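# Hang the shallow basket level on the stand's peg

## Task

Using its cord handle, hang the shallow basket on the peg of the stand and get it hanging as level as possible; the task fails unless all of the balls are still inside the basket at the end.

## Robot and tools

Robot. Two arms, left_arm and right_arm, each with six revolute joints and a parallel two-finger gripper plus a wrist camera. Bases (scene frame): left_arm near (-0.031, +0.343, 0) m, right_arm near (-0.002, -0.337, 0) m, both with only a slight yaw. A camera stand is bolted to the floor behind them.

Frames. Scene frame: origin at table-top height, halfway between the nominal bases; +x points out over the table, +y toward left_arm, +z up. Arm names do not match left or right in the pictures. Reported hand positions (metres) and quaternions (wxyz) are in the scene frame. Offsets you send are along the axes of that arm's own Hand target. Gripper axes: fingers point along +z and open and close along y. end_effector_position is the spot between the finger pads, just short of the tips. Readings can be off by a few centimetres, more at long reach.

Row layout. Every row is 14 numbers in [-1, 1]. The first 7 are left_arm: dx, dy, dz, rx, ry, rz, opening. The last 7 are right_arm in the same order. Both halves are always required, even if one arm stays still. dx..rz are offsets, not poses: measured from that arm's Hand target as it stood when the action or move began, in the hand's own axes. Scale: 1.0 equals 0.6 m for dx, dy, dz and 180 degrees for rotation; rx, ry, rz form one rotation vector. Opening is absolute: +1 fully open (about 87 mm between pads), +0.5 about 69 mm, 0 about 43 mm, -0.5 about 18 mm, -1 shut. Sending all six pose numbers as 0 re-asks for the current Hand target. A 0 in the opening slot is a real command, so to leave a gripper alone, repeat its present opening.

Tools.
- execute_actions(actions, cameras): actions is a list of actions; each action is a table of at most 15 rows, one row per 1/30 s step. A short table keeps its last row until 15 steps pass. All rows in one action are offsets from that action's start pose, not from the row before; sending the same offset again in a new action moves further. cameras lists camera names, ["all"], or []; images come only when asked or when actions is empty.
- move(target, speed, blend, opening_speed, blocking, cameras): target is one 14-number row or up to 15 rows; every row is an offset from the same starting Hand targets. speed is top path speed in m/s, 0.002 to 2.9 (default 0.25), turning limited to twice that in rad/s; one number or one per target. blend (m) rounds corners between listed targets; 0 stops at each. opening_speed (per second on the -1..+1 scale, at least 0.2) ramps the fingers. blocking=false returns after about 0.5 s while motion continues. A move lasts at least 0.5 s and at most 10 s, goes straight, and ignores obstacles and the other arm. Faster moves lag and stray more. Do not route a gripper close to its own arm's base; go around.
- wait(seconds 0 to 10, cameras): lets time pass holding last commands.
- stop(cameras): brakes a running move.
- zoom_image(camera, region [x0, y0, x1, y1] px, at most 504 by 504): closer view of the newest image from cam_head_left, cam_head_right, cam_high, cam_low, cam_left_wrist or cam_right_wrist (all 896x504).
- read_manual(section "licences"): licence texts only.
- finished_scene(scene): ends the current scene, given its number; irreversible. The goal must hold with the robot not supporting it.

Results. Each gives per arm end_effector_position, end_effector_quat_wxyz, Hand target (the last commanded pose after clipping, and the base for the next offsets), Joint positions (the last entry is the gripper, 0 closed to 1 open), Joint velocities (may say within noise), Joint torques (include arm weight; 1-3 wrap at ±28 N m), grip_measured (on the opening scale) and Tool commands. A move adds a move: line: done (within 10 mm and 2 degrees), off_target, moving, held or fault, with limits=paced (pose clipped) or limits=held (steps withheld).

Control notes. Orientation commands are clipped to 40 degrees from the measured one per step. Friction and gravity leave grippers short, low or tilted; check the pose after every move and send the remaining error as an offset. Tiny moves may not happen or may go sideways. An arm blocked by contact keeps pushing until you command its target back past the gripper. To grip, command about 0.04 below the grip_measured value seen at first contact for full force, less for a gentler hold.

Avoid. Dropping things, releasing moving parts, fast or hard contacts, anything leaving the table, collisions or pinches between the two arms or their grippers and wrist cameras, strain on a wrist camera cable, and passing near an arm's own base. Loose objects may get short random nudges. Holding loads, reaching far or pushing toward unreachable poses heats motors: MOTOR HOT at 75 °C, at 90 °C the arm folds and idles, at 100 °C it goes limp. The scene keeps running while you think.

Each tool is called after "Call:" as a command line: name --argument value for each argument, lists and objects as JSON in quotes; but a table of rows of numbers goes row by row, as --pt "numbers of a row", without its own name.

## Session

Call:
execute_actions --actions '[]'

Scene clock: 0.00 s.
left_arm: end_effector_position=(+0.3453, +0.3205, +0.0421) grip_measured=+0.976 end_effector_quat_wxyz=(+0.549, -0.002, +0.836, -0.008) | right_arm: end_effector_position=(+0.3672, -0.3384, +0.0383) grip_measured=+1.000 end_effector_quat_wxyz=(+0.555, +0.014, +0.832, -0.003)
Joint positions: left_arm=[-0.053 1.525 0.384 0.732 -0.071 -0.048 0.988] | right_arm=[-0.01 1.521 0.336 0.789 0.024 0.022 1]
Joint velocities: within noise
Joint torques (N m): no reading
Heat: left arm: 36 °C; right arm: 32 °C.
Hand target: left_arm +0.3502, +0.3200, +0.0504; +0.560, -0.003, +0.829, -0.009 | right_arm +0.3699, -0.3384, +0.0427; +0.560, +0.014, +0.829, -0.003
Tool commands: left_gripper/opening=+1.0 right_gripper/opening=+1.0

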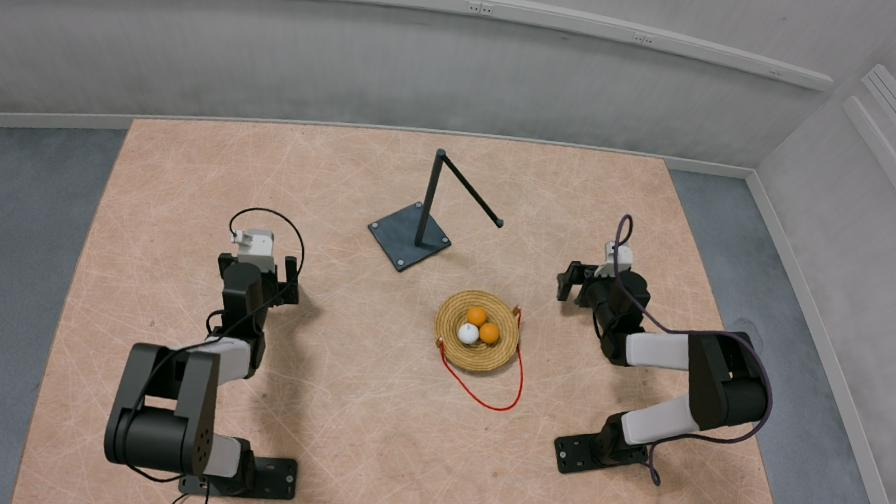

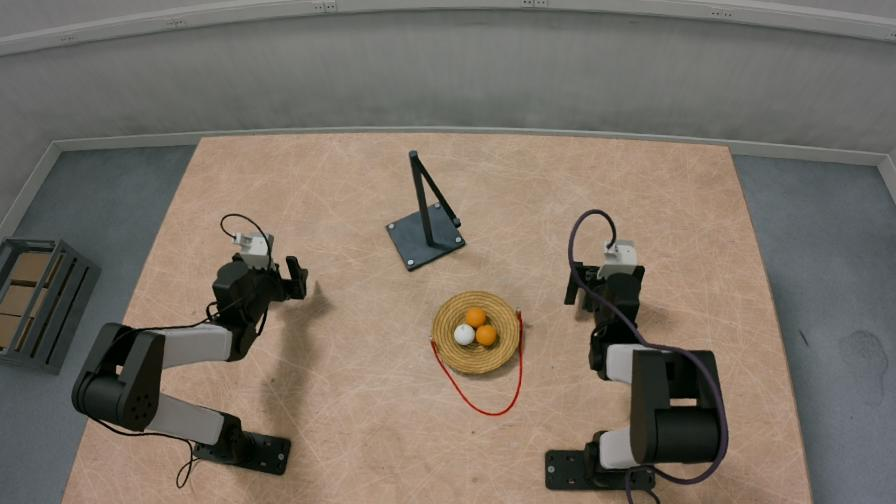

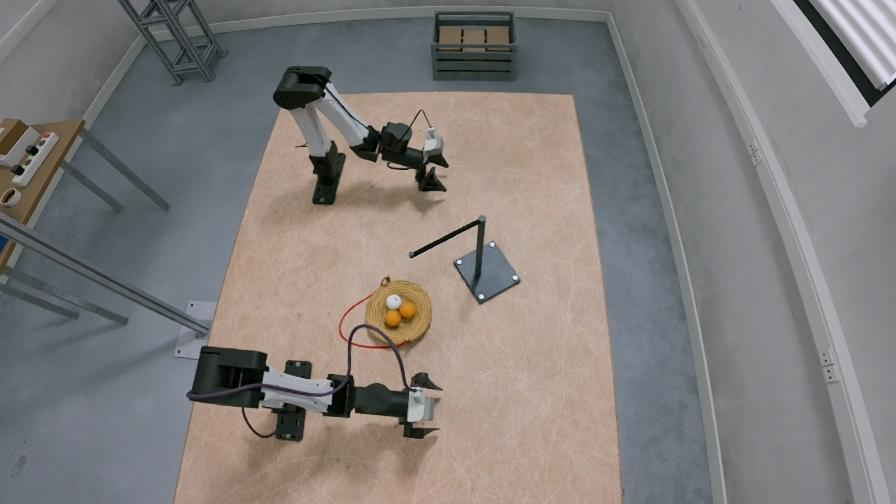

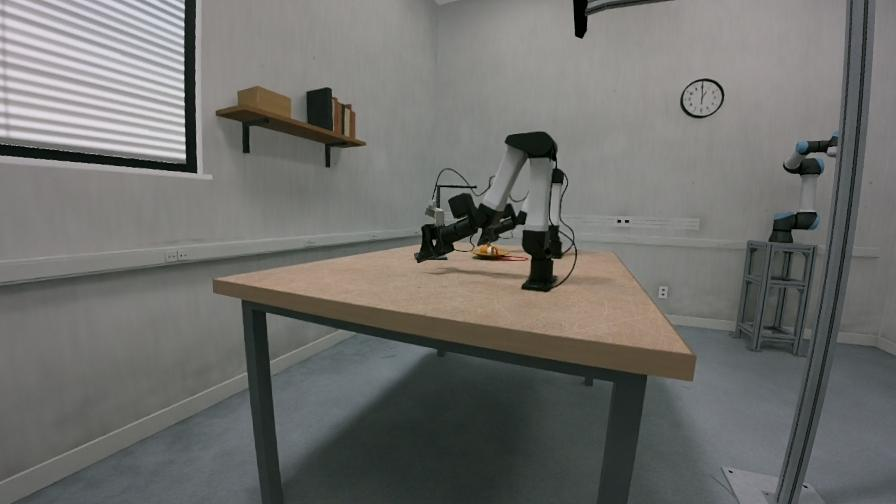

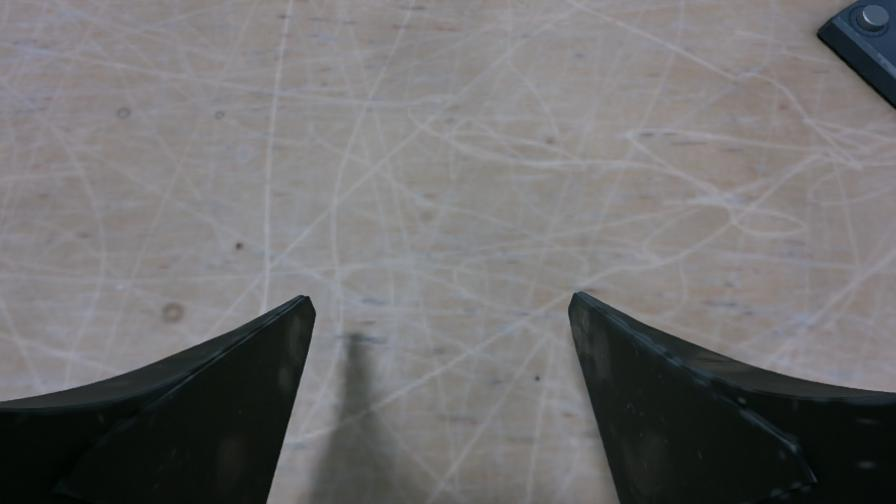

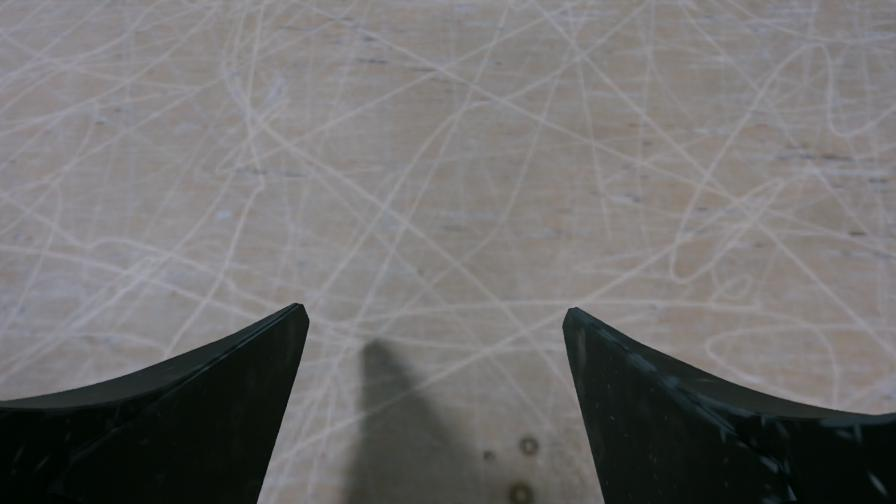

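Call:
zoom_image --camera "cam_head_left" --region '[340, 130, 560, 420]'

Call:
zoom_image --camera "cam_head_right" --region '[360, 130, 580, 420]'

Call:
zoom_image --camera "cam_high" --region '[320, 200, 540, 370]'

Call:
zoom_image --camera "cam_low" --region '[400, 150, 600, 300]'

Scaled by 1.738 from the camera's 896x504 image, which has a finer 1280x720 frame.

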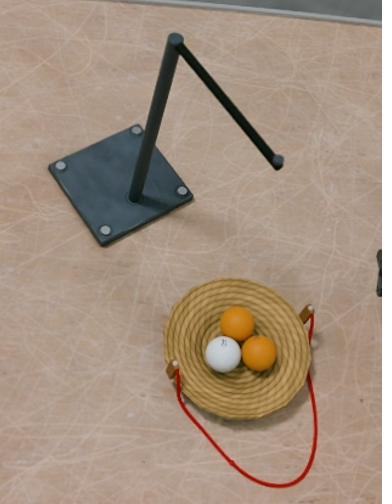

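Scaled by 1.738 from the camera's 896x504 image, which has a finer 1280x720 frame.

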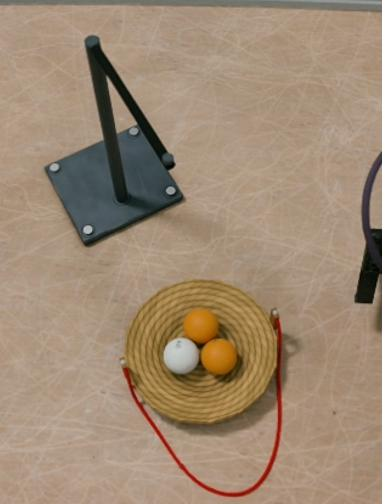

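Scaled by 2.291 from the camera's 896x504 image, which has a finer 1280x720 frame.

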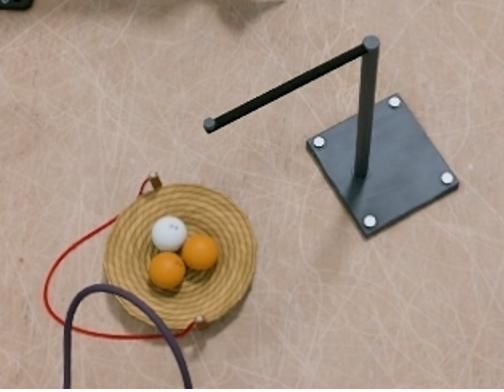

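Scaled by 2.520 from the camera's 896x504 image, which has a finer 1280x720 frame.

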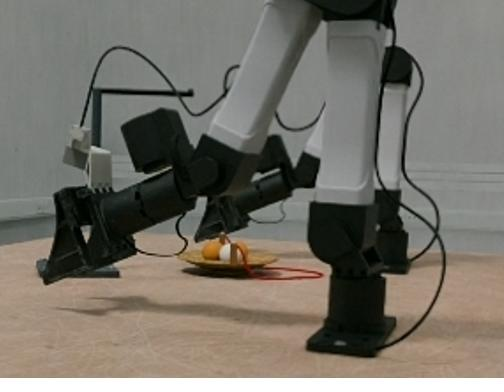

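Call:
move --pt "-0.2157 -0.2058 -0.2122 0.0911 0.0351 0.0621 1.0 0 0 0 0 0 0 1.0" --pt "-0.0490 -0.7583 -0.5090 0.3037 0.1170 0.2070 0.3 0 0 0 0 0 0 1.0" --blend '[0.05, 0]' --speed 0.2 --cameras '["cam_head_left", "cam_head_right", "cam_high", "cam_left_wrist"]'

Scene clock: 311.63 s.
left_arm: end_effector_position=(+0.0761, -0.1237, +0.1896) grip_measured=+0.300 end_effector_quat_wxyz=(+0.315, +0.502, +0.781, -0.198) | right_arm: end_effector_position=(+0.3672, -0.3384, +0.0383) grip_measured=+1.000 end_effector_quat_wxyz=(+0.555, +0.014, +0.832, -0.003)
Joint positions: left_arm=[-1.36 1.841 1.727 -0.712 -0.182 -0.184 0.65] | right_arm=[-0.01 1.521 0.336 0.789 0.024 0.022 1]
Joint torques (N m): left_arm=[-0.24 -8.95 9.7 1.3 0.08 -0.21] | right_arm=[-0.05 -3.99 5.03 1.77 0.05 0]
Heat: left arm: 41 °C; right arm: 34 °C.
Hand target: left_arm +0.0758, -0.1311, +0.1996; +0.321, +0.503, +0.775, -0.208 | right_arm +0.3699, -0.3384, +0.0427; +0.560, +0.014, +0.829, -0.003
Off the commanded pose: left_arm 0.012 m, 2 deg | right_arm 0.005 m, 1 deg.
move: off_target (left_arm); target 2's new opening was sent with left_arm's hand 0.012 m and 2 deg from that target
camera_calibration:
cam_left_wrist: T_world_to_cam=[[-0.91341, -0.406614, 0.0186205, 0.0125897], [-0.402311, 0.908806, 0.11053, 0.142305], [-0.0618655, 0.0934681, -0.993698, 0.347154], [0, 0, 0, 1]] pos_world=[0.0902272, -0.156656, 0.329003]
Images, in order (width x height): cam_head_left 896x504, cam_head_right 896x504, cam_high 896x504, cam_left_wrist 896x504.

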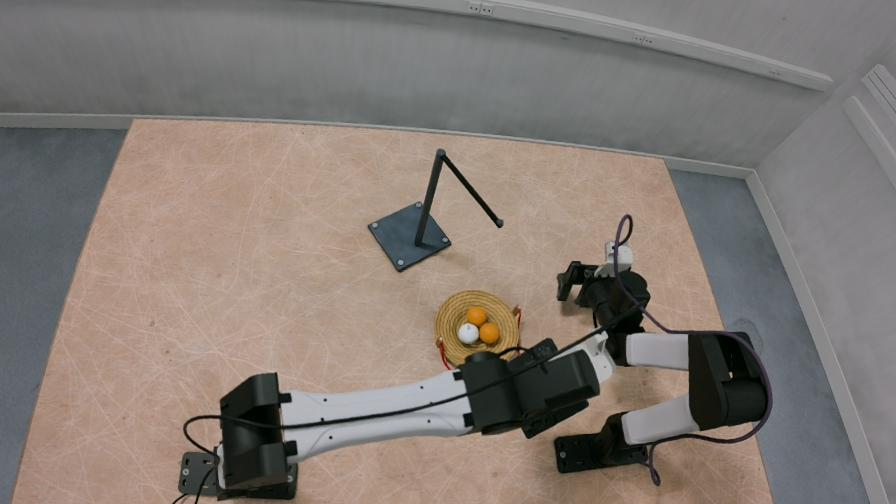

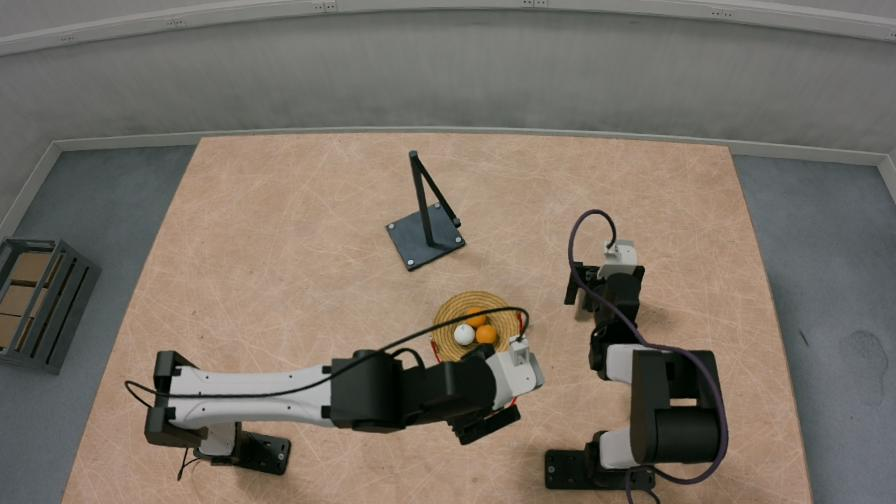

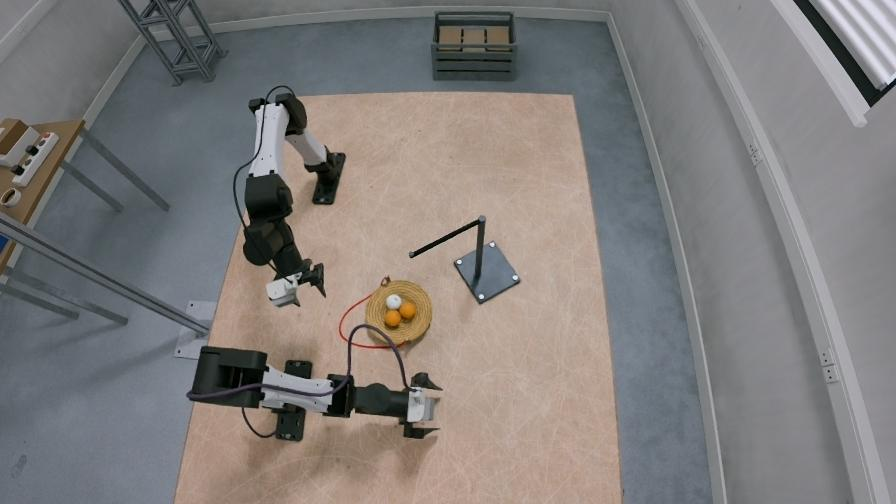

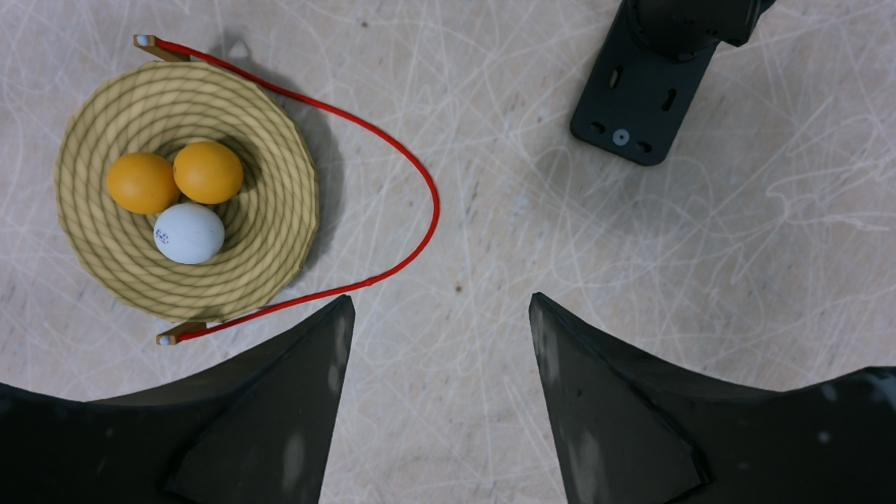

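Call:
zoom_image --camera "cam_left_wrist" --region '[40, 10, 480, 360]'

Call:
zoom_image --camera "cam_left_wrist" --region '[100, 20, 220, 100]'

Call:
zoom_image --camera "cam_left_wrist" --region '[140, 280, 260, 360]'

Call:
zoom_image --camera "cam_high" --region '[320, 250, 460, 370]'

Scaled by 1.145 from the camera's 896x504 image, which has a finer 1280x720 frame.

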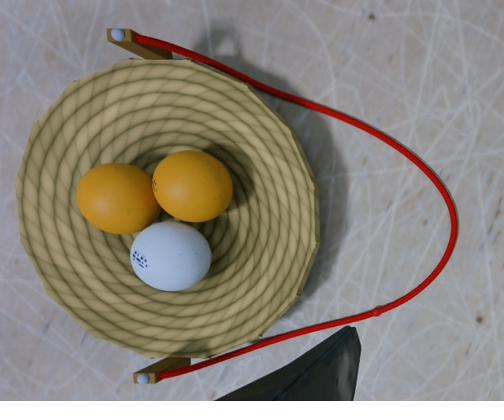

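Scaled by 4.200 from the camera's 896x504 image, which has a finer 1280x720 frame.

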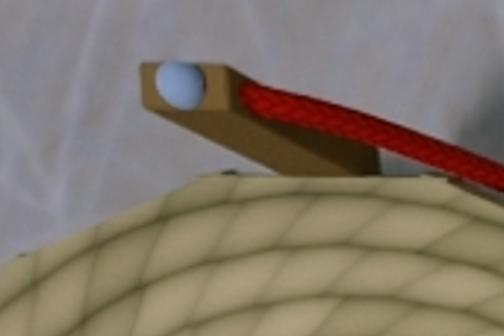

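Scaled by 4.200 from the camera's 896x504 image, which has a finer 1280x720 frame.

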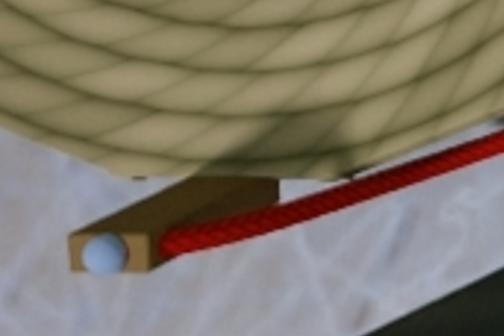

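Scaled by 3.600 from the camera's 896x504 image, which has a finer 1280x720 frame.

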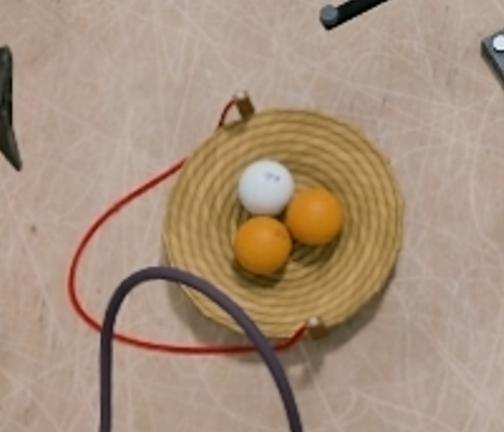

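Call:
move --target '[0.1078, 0.0012, 0.1975, 0, -0.1111, 0, 0.0, 0, 0, 0, 0, 0, 0, 1.0]' --speed 0.15 --cameras '["cam_left_wrist", "cam_high"]'

Scene clock: 449.83 s.
left_arm: end_effector_position=(+0.0924, -0.1646, +0.0728) grip_measured=+0.000 end_effector_quat_wxyz=(+0.446, +0.458, +0.710, -0.294) | right_arm: end_effector_position=(+0.3672, -0.3384, +0.0383) grip_measured=+1.000 end_effector_quat_wxyz=(+0.555, +0.014, +0.832, -0.003)
Joint positions: left_arm=[-1.36 1.922 1.079 0.388 -0.218 -0.115 0.5] | right_arm=[-0.01 1.521 0.336 0.789 0.024 0.022 1]
Joint torques (N m): left_arm=[-0.65 -9.09 5.53 1.79 -0.06 -0.18] | right_arm=[-0.02 -4.04 5.04 1.79 0.04 0.02]
Heat: left arm: 43 °C; right arm: 34 °C.
Hand target: left_arm +0.0920, -0.1654, +0.0700; +0.451, +0.460, +0.707, -0.292 | right_arm +0.3699, -0.3384, +0.0427; +0.560, +0.014, +0.829, -0.003
Off the commanded pose: left_arm 0.003 m, 1 deg | right_arm 0.005 m, 1 deg.
move: done
camera_calibration:
cam_left_wrist: T_world_to_cam=[[-0.921207, -0.388038, 0.0283496, 0.0160724], [-0.382294, 0.889211, -0.251308, 0.220196], [0.0723082, -0.242344, -0.967492, 0.166309], [0, 0, 0, 1]] pos_world=[0.08696, -0.14926, 0.215784]
Images, in order (width x height): cam_high 896x504, cam_left_wrist 896x504.

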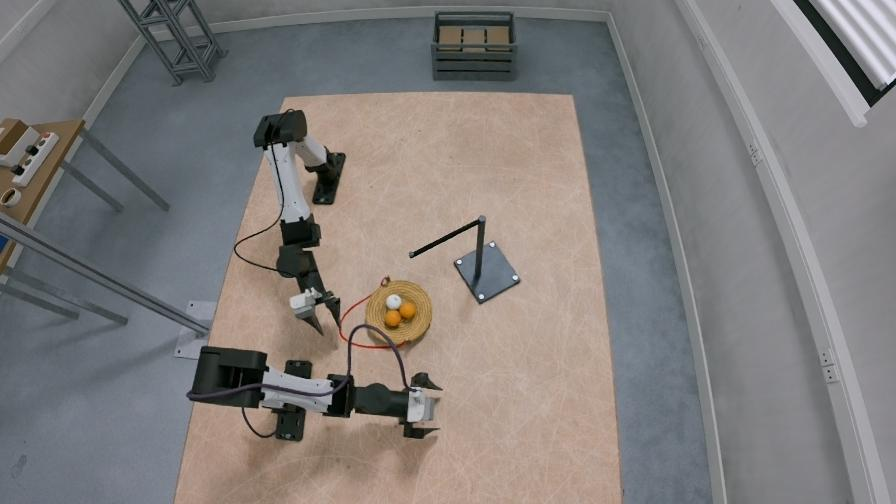

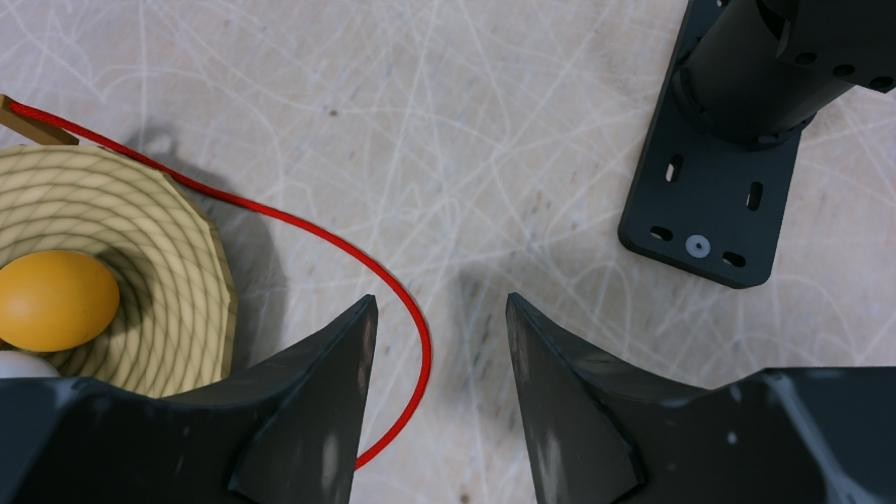

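Call:
move --target '[0.0648, 0.0088, 0.0188, 0, 0, 0, 0.0, 0, 0, 0, 0, 0, 0, 1.0]' --speed 0.1 --cameras '["cam_left_wrist"]'

Scene clock: 469.47 s.
left_arm: end_effector_position=(+0.0915, -0.1585, +0.0329) grip_measured=+0.000 end_effector_quat_wxyz=(+0.447, +0.459, +0.709, -0.294) | right_arm: end_effector_position=(+0.3672, -0.3384, +0.0383) grip_measured=+1.000 end_effector_quat_wxyz=(+0.555, +0.014, +0.832, -0.003)
Joint positions: left_arm=[-1.36 2.003 0.996 0.554 -0.218 -0.111 0.5] | right_arm=[-0.01 1.521 0.336 0.789 0.024 0.022 1]
Joint torques (N m): left_arm=[0.21 -9.31 4.74 1.86 0.03 -0.19] | right_arm=[-0.06 -4.01 5.04 1.77 0.04 0]
Heat: left arm: 42 °C; right arm: 34 °C.
Hand target: left_arm +0.0943, -0.1576, +0.0301; +0.451, +0.459, +0.707, -0.292 | right_arm +0.3699, -0.3384, +0.0427; +0.560, +0.014, +0.829, -0.003
Off the commanded pose: left_arm 0.004 m, 0 deg | right_arm 0.005 m, 1 deg.
move: done
camera_calibration:
cam_left_wrist: T_world_to_cam=[[-0.921989, -0.386411, 0.0249639, 0.0191272], [-0.379767, 0.889785, -0.253101, 0.204268], [0.0755883, -0.242837, -0.967118, 0.128903], [0, 0, 0, 1]] pos_world=[0.0854659, -0.143062, 0.175887]
Images, in order (width x height): cam_left_wrist 896x504.

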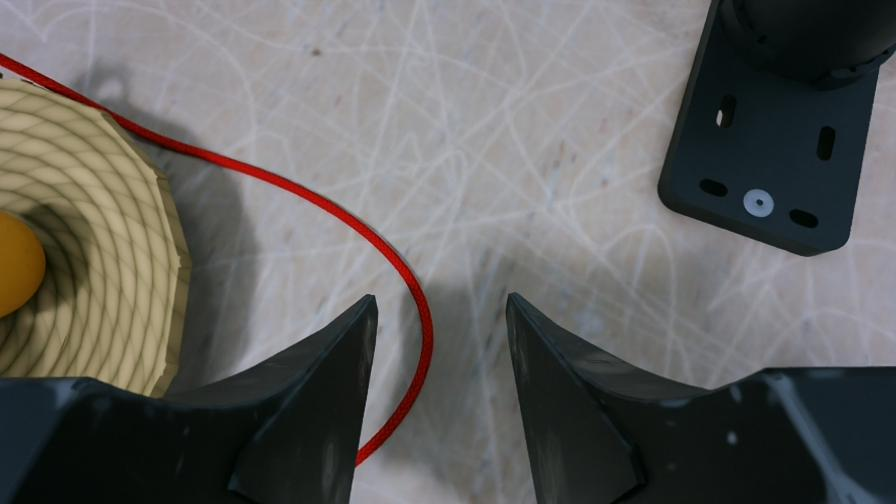

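Call:
move --target '[0.0211, 0.0040, 0.0099, 0, 0, 0, 0.0, 0, 0, 0, 0, 0, 0, 1.0]' --speed 0.05 --cameras '["cam_left_wrist"]'

Scene clock: 477.30 s.
left_arm: end_effector_position=(+0.0942, -0.1584, +0.0209) grip_measured=+0.000 end_effector_quat_wxyz=(+0.450, +0.457, +0.709, -0.293) | right_arm: end_effector_position=(+0.3672, -0.3384, +0.0383) grip_measured=+1.000 end_effector_quat_wxyz=(+0.555, +0.014, +0.832, -0.003)
Joint positions: left_arm=[-1.355 2.04 0.983 0.609 -0.218 -0.108 0.5] | right_arm=[-0.01 1.521 0.336 0.789 0.024 0.022 1]
Joint torques (N m): left_arm=[0.27 -9.17 4.42 1.83 0.05 -0.18] | right_arm=[-0.06 -4.07 5.03 1.77 0.04 0.01]
Heat: left arm: 41 °C; right arm: 34 °C.
Hand target: left_arm +0.0965, -0.1566, +0.0160; +0.451, +0.460, +0.707, -0.292 | right_arm +0.3699, -0.3384, +0.0427; +0.560, +0.014, +0.829, -0.003
Off the commanded pose: left_arm 0.006 m, 0 deg | right_arm 0.005 m, 1 deg.
move: done
camera_calibration:
cam_left_wrist: T_world_to_cam=[[-0.920593, -0.389809, 0.0235948, 0.0213475], [-0.382341, 0.887357, -0.257707, 0.202027], [0.0795196, -0.246265, -0.965935, 0.11608], [0, 0, 0, 1]] pos_world=[0.0876647, -0.142362, 0.163686]
Images, in order (width x height): cam_left_wrist 896x504.

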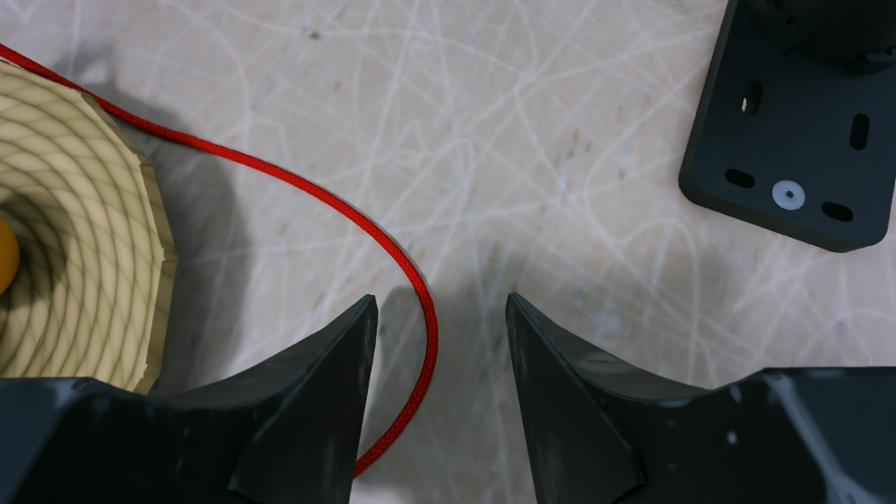

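Call:
move --target '[0.0068, 0, 0.0032, 0, 0, 0, 0.0, 0, 0, 0, 0, 0, 0, 1.0]' --speed 0.03

Call:
move --target '[0.0053, 0, 0.0025, 0, 0, 0, 0.0, 0, 0, 0, 0, 0, 0, 1.0]' --speed 0.03 --cameras '["cam_left_wrist"]'

Scene clock: 482.93 s.
left_arm: end_effector_position=(+0.0944, -0.1596, +0.0184) grip_measured=+0.000 end_effector_quat_wxyz=(+0.451, +0.457, +0.708, -0.295) | right_arm: end_effector_position=(+0.3672, -0.3384, +0.0383) grip_measured=+1.000 end_effector_quat_wxyz=(+0.555, +0.014, +0.832, -0.003)
Joint positions: left_arm=[-1.355 2.052 0.983 0.626 -0.218 -0.108 0.5] | right_arm=[-0.01 1.521 0.336 0.789 0.024 0.022 1]
Joint torques (N m): left_arm=[0.21 -9.05 4.07 1.79 0.07 -0.19] | right_arm=[-0.08 -4.08 5.07 1.77 0.04 0.01]
Heat: left arm: 42 °C; right arm: 34 °C.
Hand target: left_arm +0.0965, -0.1567, +0.0117; +0.451, +0.459, +0.707, -0.292 | right_arm +0.3699, -0.3384, +0.0427; +0.560, +0.014, +0.829, -0.003
Off the commanded pose: left_arm 0.008 m, 0 deg | right_arm 0.005 m, 1 deg.
move: done

Scene clock: 483.67 s.
left_arm: end_effector_position=(+0.0946, -0.1606, +0.0162) grip_measured=+0.000 end_effector_quat_wxyz=(+0.452, +0.456, +0.707, -0.296) | right_arm: end_effector_position=(+0.3672, -0.3384, +0.0383) grip_measured=+1.000 end_effector_quat_wxyz=(+0.555, +0.014, +0.832, -0.003)
Joint positions: left_arm=[-1.355 2.062 0.983 0.639 -0.218 -0.108 0.5] | right_arm=[-0.01 1.521 0.336 0.789 0.024 0.022 1]
Joint torques (N m): left_arm=[0.38 -9.02 4 1.83 0.08 -0.19] | right_arm=[-0.06 -3.96 5.04 1.77 0.05 0.01]
Heat: left arm: 42 °C; right arm: 34 °C.
Hand target: left_arm +0.0965, -0.1567, +0.0081; +0.451, +0.459, +0.707, -0.292 | right_arm +0.3699, -0.3384, +0.0427; +0.560, +0.014, +0.829, -0.003
Off the commanded pose: left_arm 0.009 m, 1 deg | right_arm 0.005 m, 1 deg.
move: done
camera_calibration:
cam_left_wrist: T_world_to_cam=[[-0.920688, -0.38949, 0.0251264, 0.0210229], [-0.381755, 0.885266, -0.265645, 0.202785], [0.0812228, -0.254169, -0.963743, 0.109612], [0, 0, 0, 1]] pos_world=[0.0878667, -0.14347, 0.158978]
Images, in order (width x height): cam_left_wrist 896x504.

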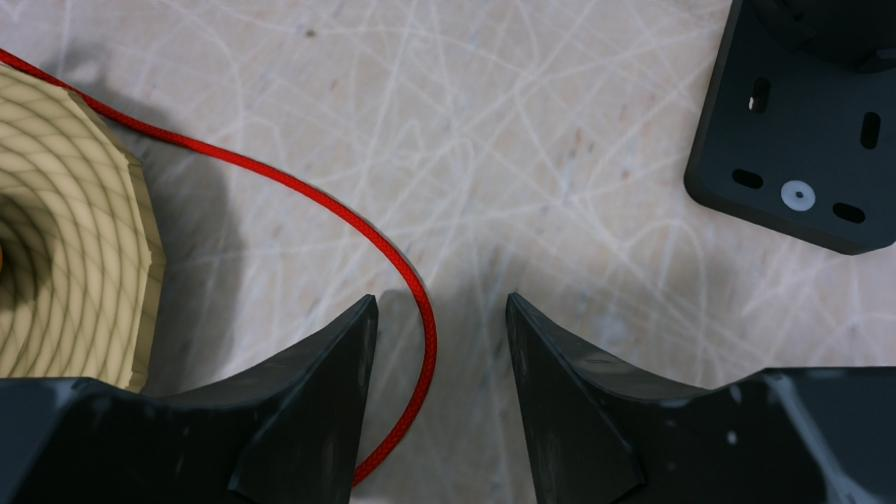

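Call:
move --target '[0.0085, 0.0028, -0.0027, 0, 0, 0, 0.0, 0, 0, 0, 0, 0, 0, 1.0]' --speed 0.03

Scene clock: 490.23 s.
left_arm: end_effector_position=(+0.0943, -0.1586, +0.0158) grip_measured=+0.000 end_effector_quat_wxyz=(+0.457, +0.454, +0.704, -0.300) | right_arm: end_effector_position=(+0.3672, -0.3384, +0.0383) grip_measured=+1.000 end_effector_quat_wxyz=(+0.555, +0.014, +0.832, -0.003)
Joint positions: left_arm=[-1.355 2.062 0.961 0.677 -0.218 -0.106 0.5] | right_arm=[-0.01 1.521 0.336 0.789 0.024 0.022 1]
Joint torques (N m): left_arm=[0.49 -8.84 3.81 1.67 0.13 -0.2] | right_arm=[-0.06 -3.96 4.97 1.78 0.04 0]
Heat: left arm: 42 °C; right arm: 34 °C.
Hand target: left_arm +0.0966, -0.1527, +0.0042; +0.451, +0.460, +0.707, -0.292 | right_arm +0.3699, -0.3384, +0.0427; +0.560, +0.014, +0.829, -0.003
Off the commanded pose: left_arm 0.013 m, 1 deg | right_arm 0.005 m, 1 deg.
move: off_target (left_arm)

Call:
wait --seconds 0.5 --cameras '["cam_left_wrist", "cam_low", "cam_head_left"]'

Call:
zoom_image --camera "cam_left_wrist" --region '[330, 240, 560, 400]'

Call:
zoom_image --camera "cam_low" --region '[460, 190, 620, 300]'

Scene clock: 496.93 s.
left_arm: end_effector_position=(+0.0943, -0.1587, +0.0159) grip_measured=+0.000 end_effector_quat_wxyz=(+0.457, +0.453, +0.704, -0.300) | right_arm: end_effector_position=(+0.3672, -0.3384, +0.0383) grip_measured=+1.000 end_effector_quat_wxyz=(+0.555, +0.014, +0.832, -0.003)
Joint positions: left_arm=[-1.355 2.062 0.961 0.677 -0.218 -0.106 0.5] | right_arm=[-0.01 1.521 0.336 0.789 0.024 0.022 1]
Joint torques (N m): left_arm=[0.61 -8.79 3.85 1.67 0.11 -0.19] | right_arm=[-0.12 -4.03 5.01 1.76 0.04 0.01]
Heat: left arm: 42 °C; right arm: 34 °C.
Hand target: left_arm +0.0966, -0.1527, +0.0043; +0.451, +0.459, +0.707, -0.292 | right_arm +0.3699, -0.3384, +0.0427; +0.560, +0.014, +0.829, -0.003
Tool commands: left_gripper/opening=+0.0 right_gripper/opening=+1.0
Off the commanded pose: left_arm 0.013 m, 1 deg | right_arm 0.005 m, 1 deg.
wait: 0.50 s; at rest from the start
camera_calibration:
cam_left_wrist: T_world_to_cam=[[-0.921119, -0.388352, 0.026876, 0.0217244], [-0.379819, 0.881457, -0.280662, 0.200344], [0.0853056, -0.268731, -0.95943, 0.107064], [0, 0, 0, 1]] pos_world=[0.0869722, -0.139387, 0.158366]
Images, in order (width x height): cam_head_left 896x504, cam_low 896x504, cam_left_wrist 896x504.

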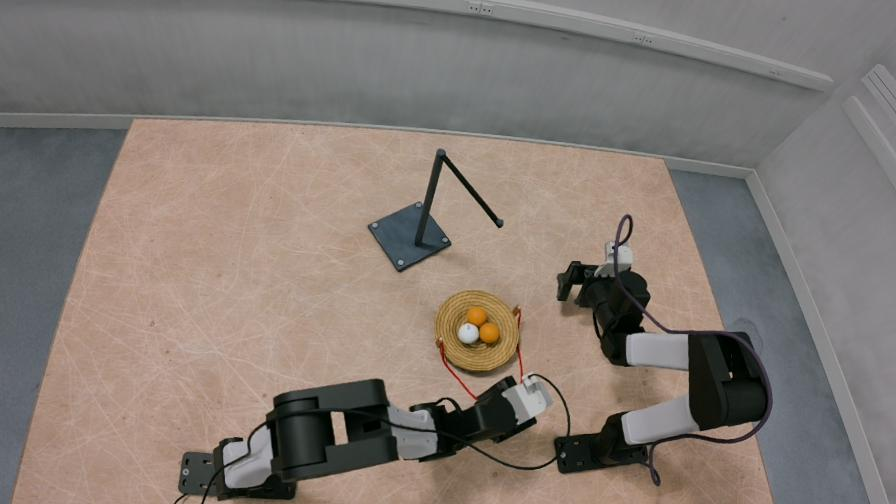

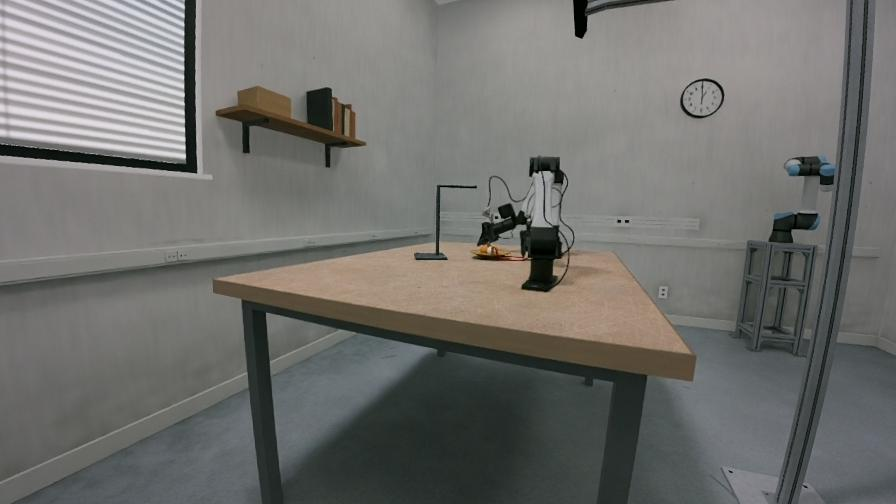

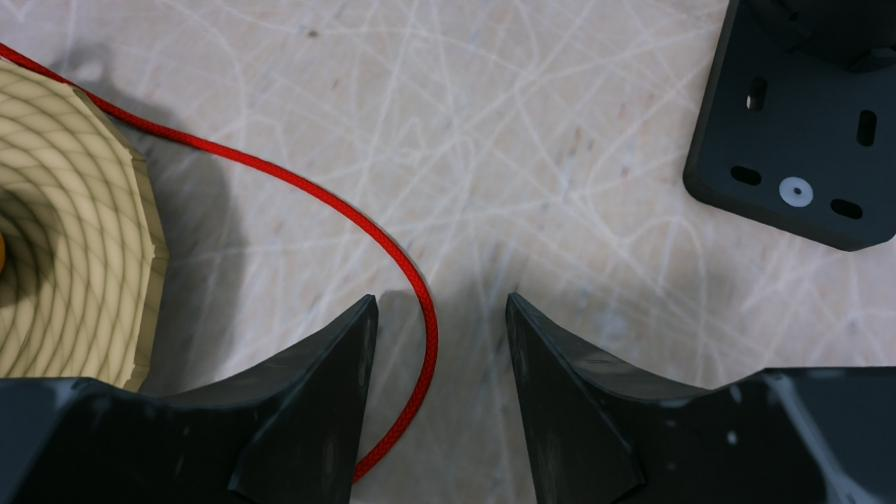

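Scaled by 2.191 from the camera's 896x504 image, which has a finer 1280x720 frame.

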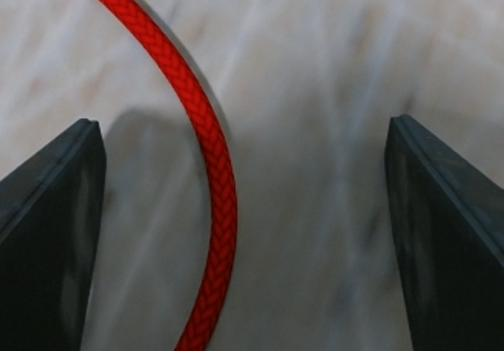

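Scaled by 3.150 from the camera's 896x504 image, which has a finer 1280x720 frame.

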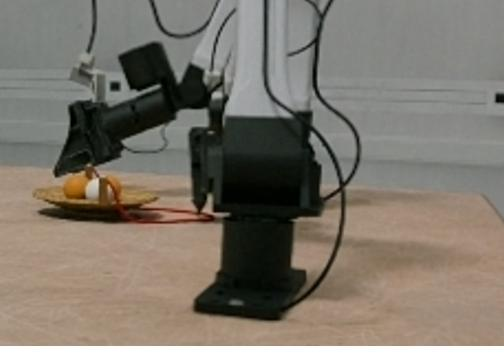

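Call:
move --target '[-0.0045, 0.0055, -0.0021, 0, 0, 0, 0.0, 0, 0, 0, 0, 0, 0, 1.0]' --speed 0.03 --cameras '["cam_left_wrist"]'

Scene clock: 527.27 s.
left_arm: end_effector_position=(+0.0971, -0.1582, +0.0158) grip_measured=+0.000 end_effector_quat_wxyz=(+0.456, +0.454, +0.704, -0.301) | right_arm: end_effector_position=(+0.3672, -0.3384, +0.0383) grip_measured=+1.000 end_effector_quat_wxyz=(+0.555, +0.014, +0.832, -0.003)
Joint positions: left_arm=[-1.347 2.062 0.961 0.677 -0.208 -0.103 0.5] | right_arm=[-0.01 1.521 0.336 0.789 0.024 0.022 1]
Joint torques (N m): left_arm=[0.47 -9.73 3.74 1.65 0.09 -0.2] | right_arm=[-0.03 -3.99 5.05 1.78 0.04 0.01]
Heat: left arm: 43 °C; right arm: 35 °C.
Hand target: left_arm +0.0996, -0.1514, +0.0073; +0.451, +0.459, +0.707, -0.292 | right_arm +0.3699, -0.3384, +0.0427; +0.560, +0.014, +0.829, -0.003
Off the commanded pose: left_arm 0.011 m, 1 deg | right_arm 0.005 m, 1 deg.
move: off_target (left_arm)
camera_calibration:
cam_left_wrist: T_world_to_cam=[[-0.921481, -0.387404, 0.0281266, 0.0246531], [-0.379323, 0.881945, -0.2798, 0.200874], [0.0835894, -0.268499, -0.959646, 0.10697], [0, 0, 0, 1]] pos_world=[0.0899718, -0.138887, 0.158165]
Images, in order (width x height): cam_left_wrist 896x504.

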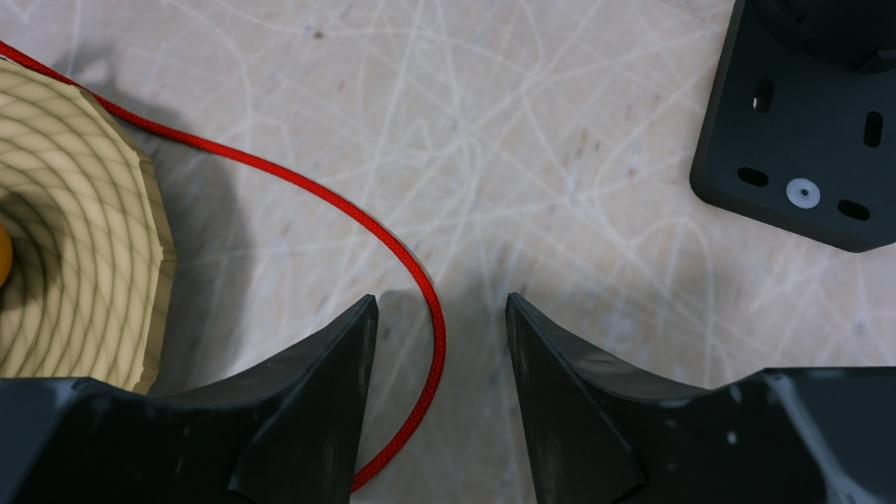

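Call:
move --target '[0, 0, 0, 0, 0, 0, -1.0, 0, 0, 0, 0, 0, 0, 1.0]' --speed 0.03 --opening_speed 0.6 --cameras '["cam_left_wrist"]'

Scene clock: 533.00 s.
left_arm: end_effector_position=(+0.0990, -0.1577, +0.0158) grip_measured=-0.936 end_effector_quat_wxyz=(+0.457, +0.454, +0.704, -0.299) | right_arm: end_effector_position=(+0.3672, -0.3384, +0.0383) grip_measured=+1.000 end_effector_quat_wxyz=(+0.555, +0.014, +0.832, -0.003)
Joint positions: left_arm=[-1.343 2.062 0.961 0.677 -0.208 -0.1 0.032] | right_arm=[-0.01 1.521 0.336 0.789 0.024 0.022 1]
Joint torques (N m): left_arm=[0.16 -9.62 3.89 1.6 0.08 -0.19] | right_arm=[0.01 -4 5.04 1.77 0.04 0.01]
Heat: left arm: 43 °C; right arm: 35 °C.
Hand target: left_arm +0.0995, -0.1514, +0.0073; +0.451, +0.460, +0.707, -0.292 | right_arm +0.3699, -0.3384, +0.0427; +0.560, +0.014, +0.829, -0.003
Off the commanded pose: left_arm 0.011 m, 1 deg | right_arm 0.005 m, 1 deg.
move: off_target (left_arm)
camera_calibration:
cam_left_wrist: T_world_to_cam=[[-0.9207, -0.389447, 0.0253521, 0.0262372], [-0.380539, 0.881427, -0.27978, 0.201213], [0.0866137, -0.267241, -0.959729, 0.106841], [0, 0, 0, 1]] pos_world=[0.091472, -0.138584, 0.158168]
Images, in order (width x height): cam_left_wrist 896x504.

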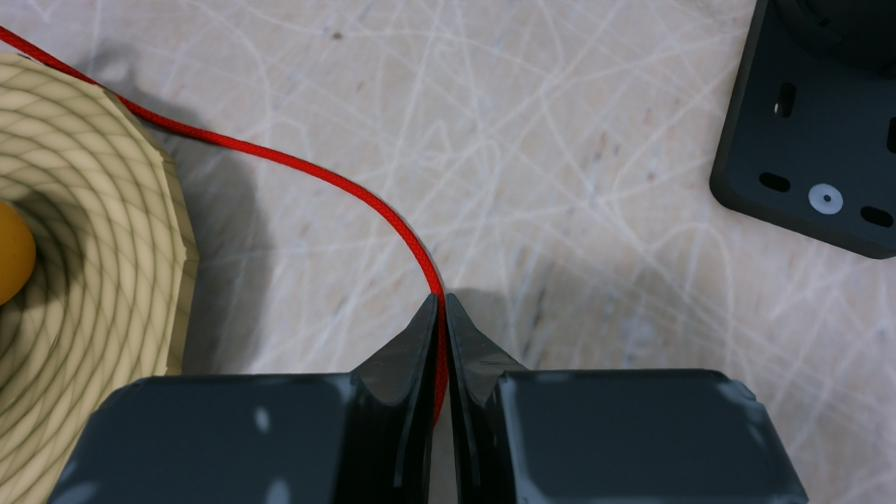

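Call:
move --pt "-0.2420 0.0335 -0.1028 0 0 0 -1.0 0 0 0 0 0 0 1.0" --pt "-0.3493 0.1418 -0.1488 0 0 0 -1.0 0 0 0 0 0 0 1.0" --pt "-0.3813 0.2437 -0.1592 0 0 0 -1.0 0 0 0 0 0 0 1.0" --blend '[0.04, 0.03, 0]' --speed 0.08 --cameras '["cam_left_wrist", "cam_head_left", "cam_head_right", "cam_high"]'

Scene clock: 566.87 s.
left_arm: end_effector_position=(+0.2344, -0.0969, +0.2373) grip_measured=-0.936 end_effector_quat_wxyz=(+0.437, +0.459, +0.719, -0.285) | right_arm: end_effector_position=(+0.3672, -0.3384, +0.0383) grip_measured=+1.000 end_effector_quat_wxyz=(+0.555, +0.014, +0.832, -0.003)
Joint positions: left_arm=[-0.949 1.725 1.542 -0.296 0.143 0.064 0.032] | right_arm=[-0.01 1.521 0.336 0.789 0.024 0.022 1]
Joint torques (N m): left_arm=[0.06 -9.13 9.95 1.61 0.21 -0.15] | right_arm=[-0.1 -3.99 5.04 1.77 0.04 0.02]
Heat: left arm: 42 °C; right arm: 35 °C.
Hand target: left_arm +0.2372, -0.1012, +0.2549; +0.451, +0.459, +0.707, -0.292 | right_arm +0.3699, -0.3384, +0.0427; +0.560, +0.014, +0.829, -0.003
Off the commanded pose: left_arm 0.019 m, 2 deg | right_arm 0.005 m, 1 deg.
move: off_target (left_arm)
camera_calibration:
cam_left_wrist: T_world_to_cam=[[-0.917223, -0.397312, 0.0290831, 0.166402], [-0.393484, 0.892138, -0.221947, 0.251507], [0.0622362, -0.215018, -0.974625, 0.338307], [0, 0, 0, 1]] pos_world=[0.230537, -0.0855231, 0.380704]
Images, in order (width x height): cam_head_left 896x504, cam_head_right 896x504, cam_high 896x504, cam_left_wrist 896x504.

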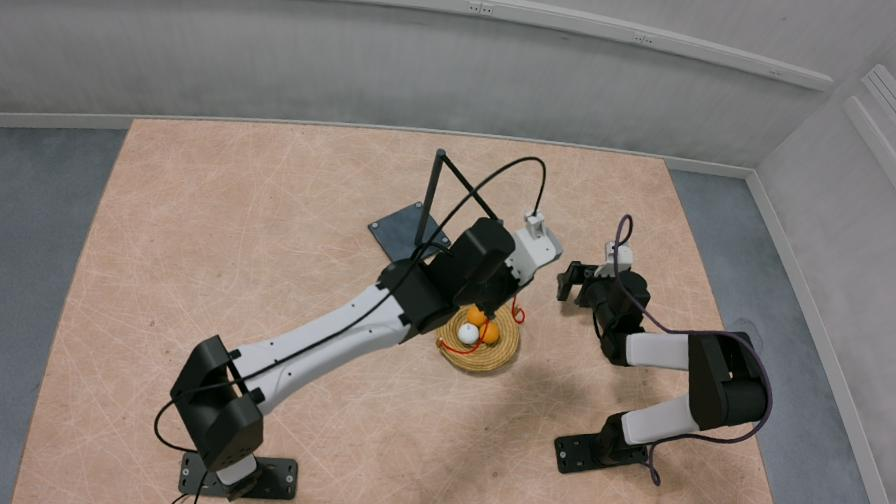

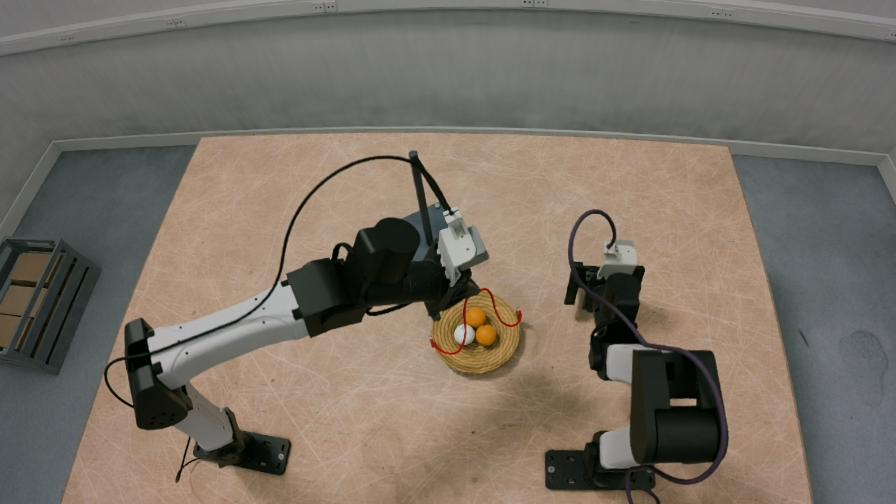

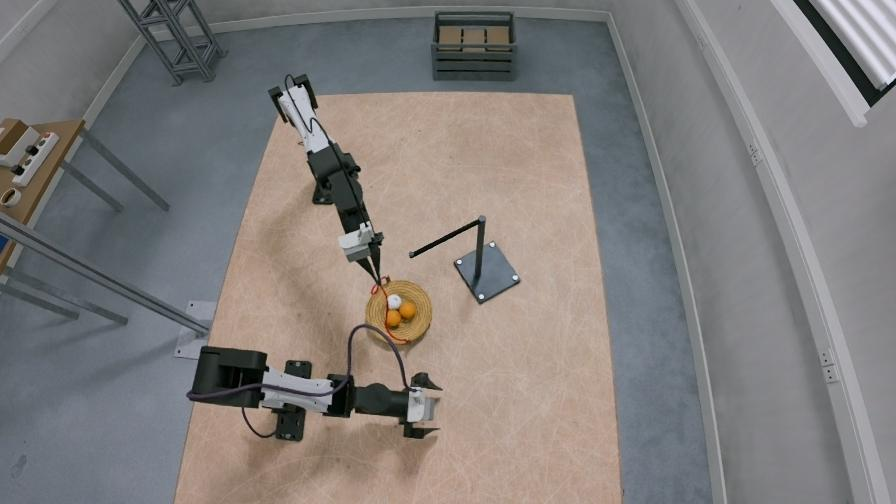

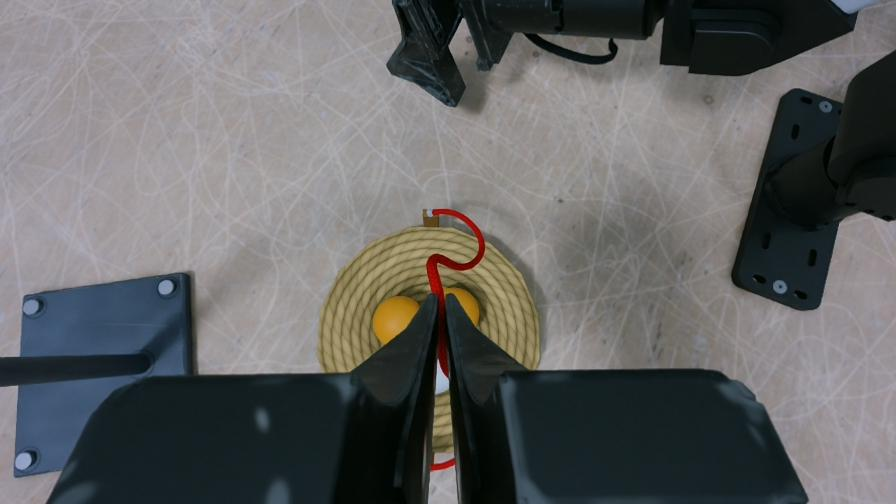

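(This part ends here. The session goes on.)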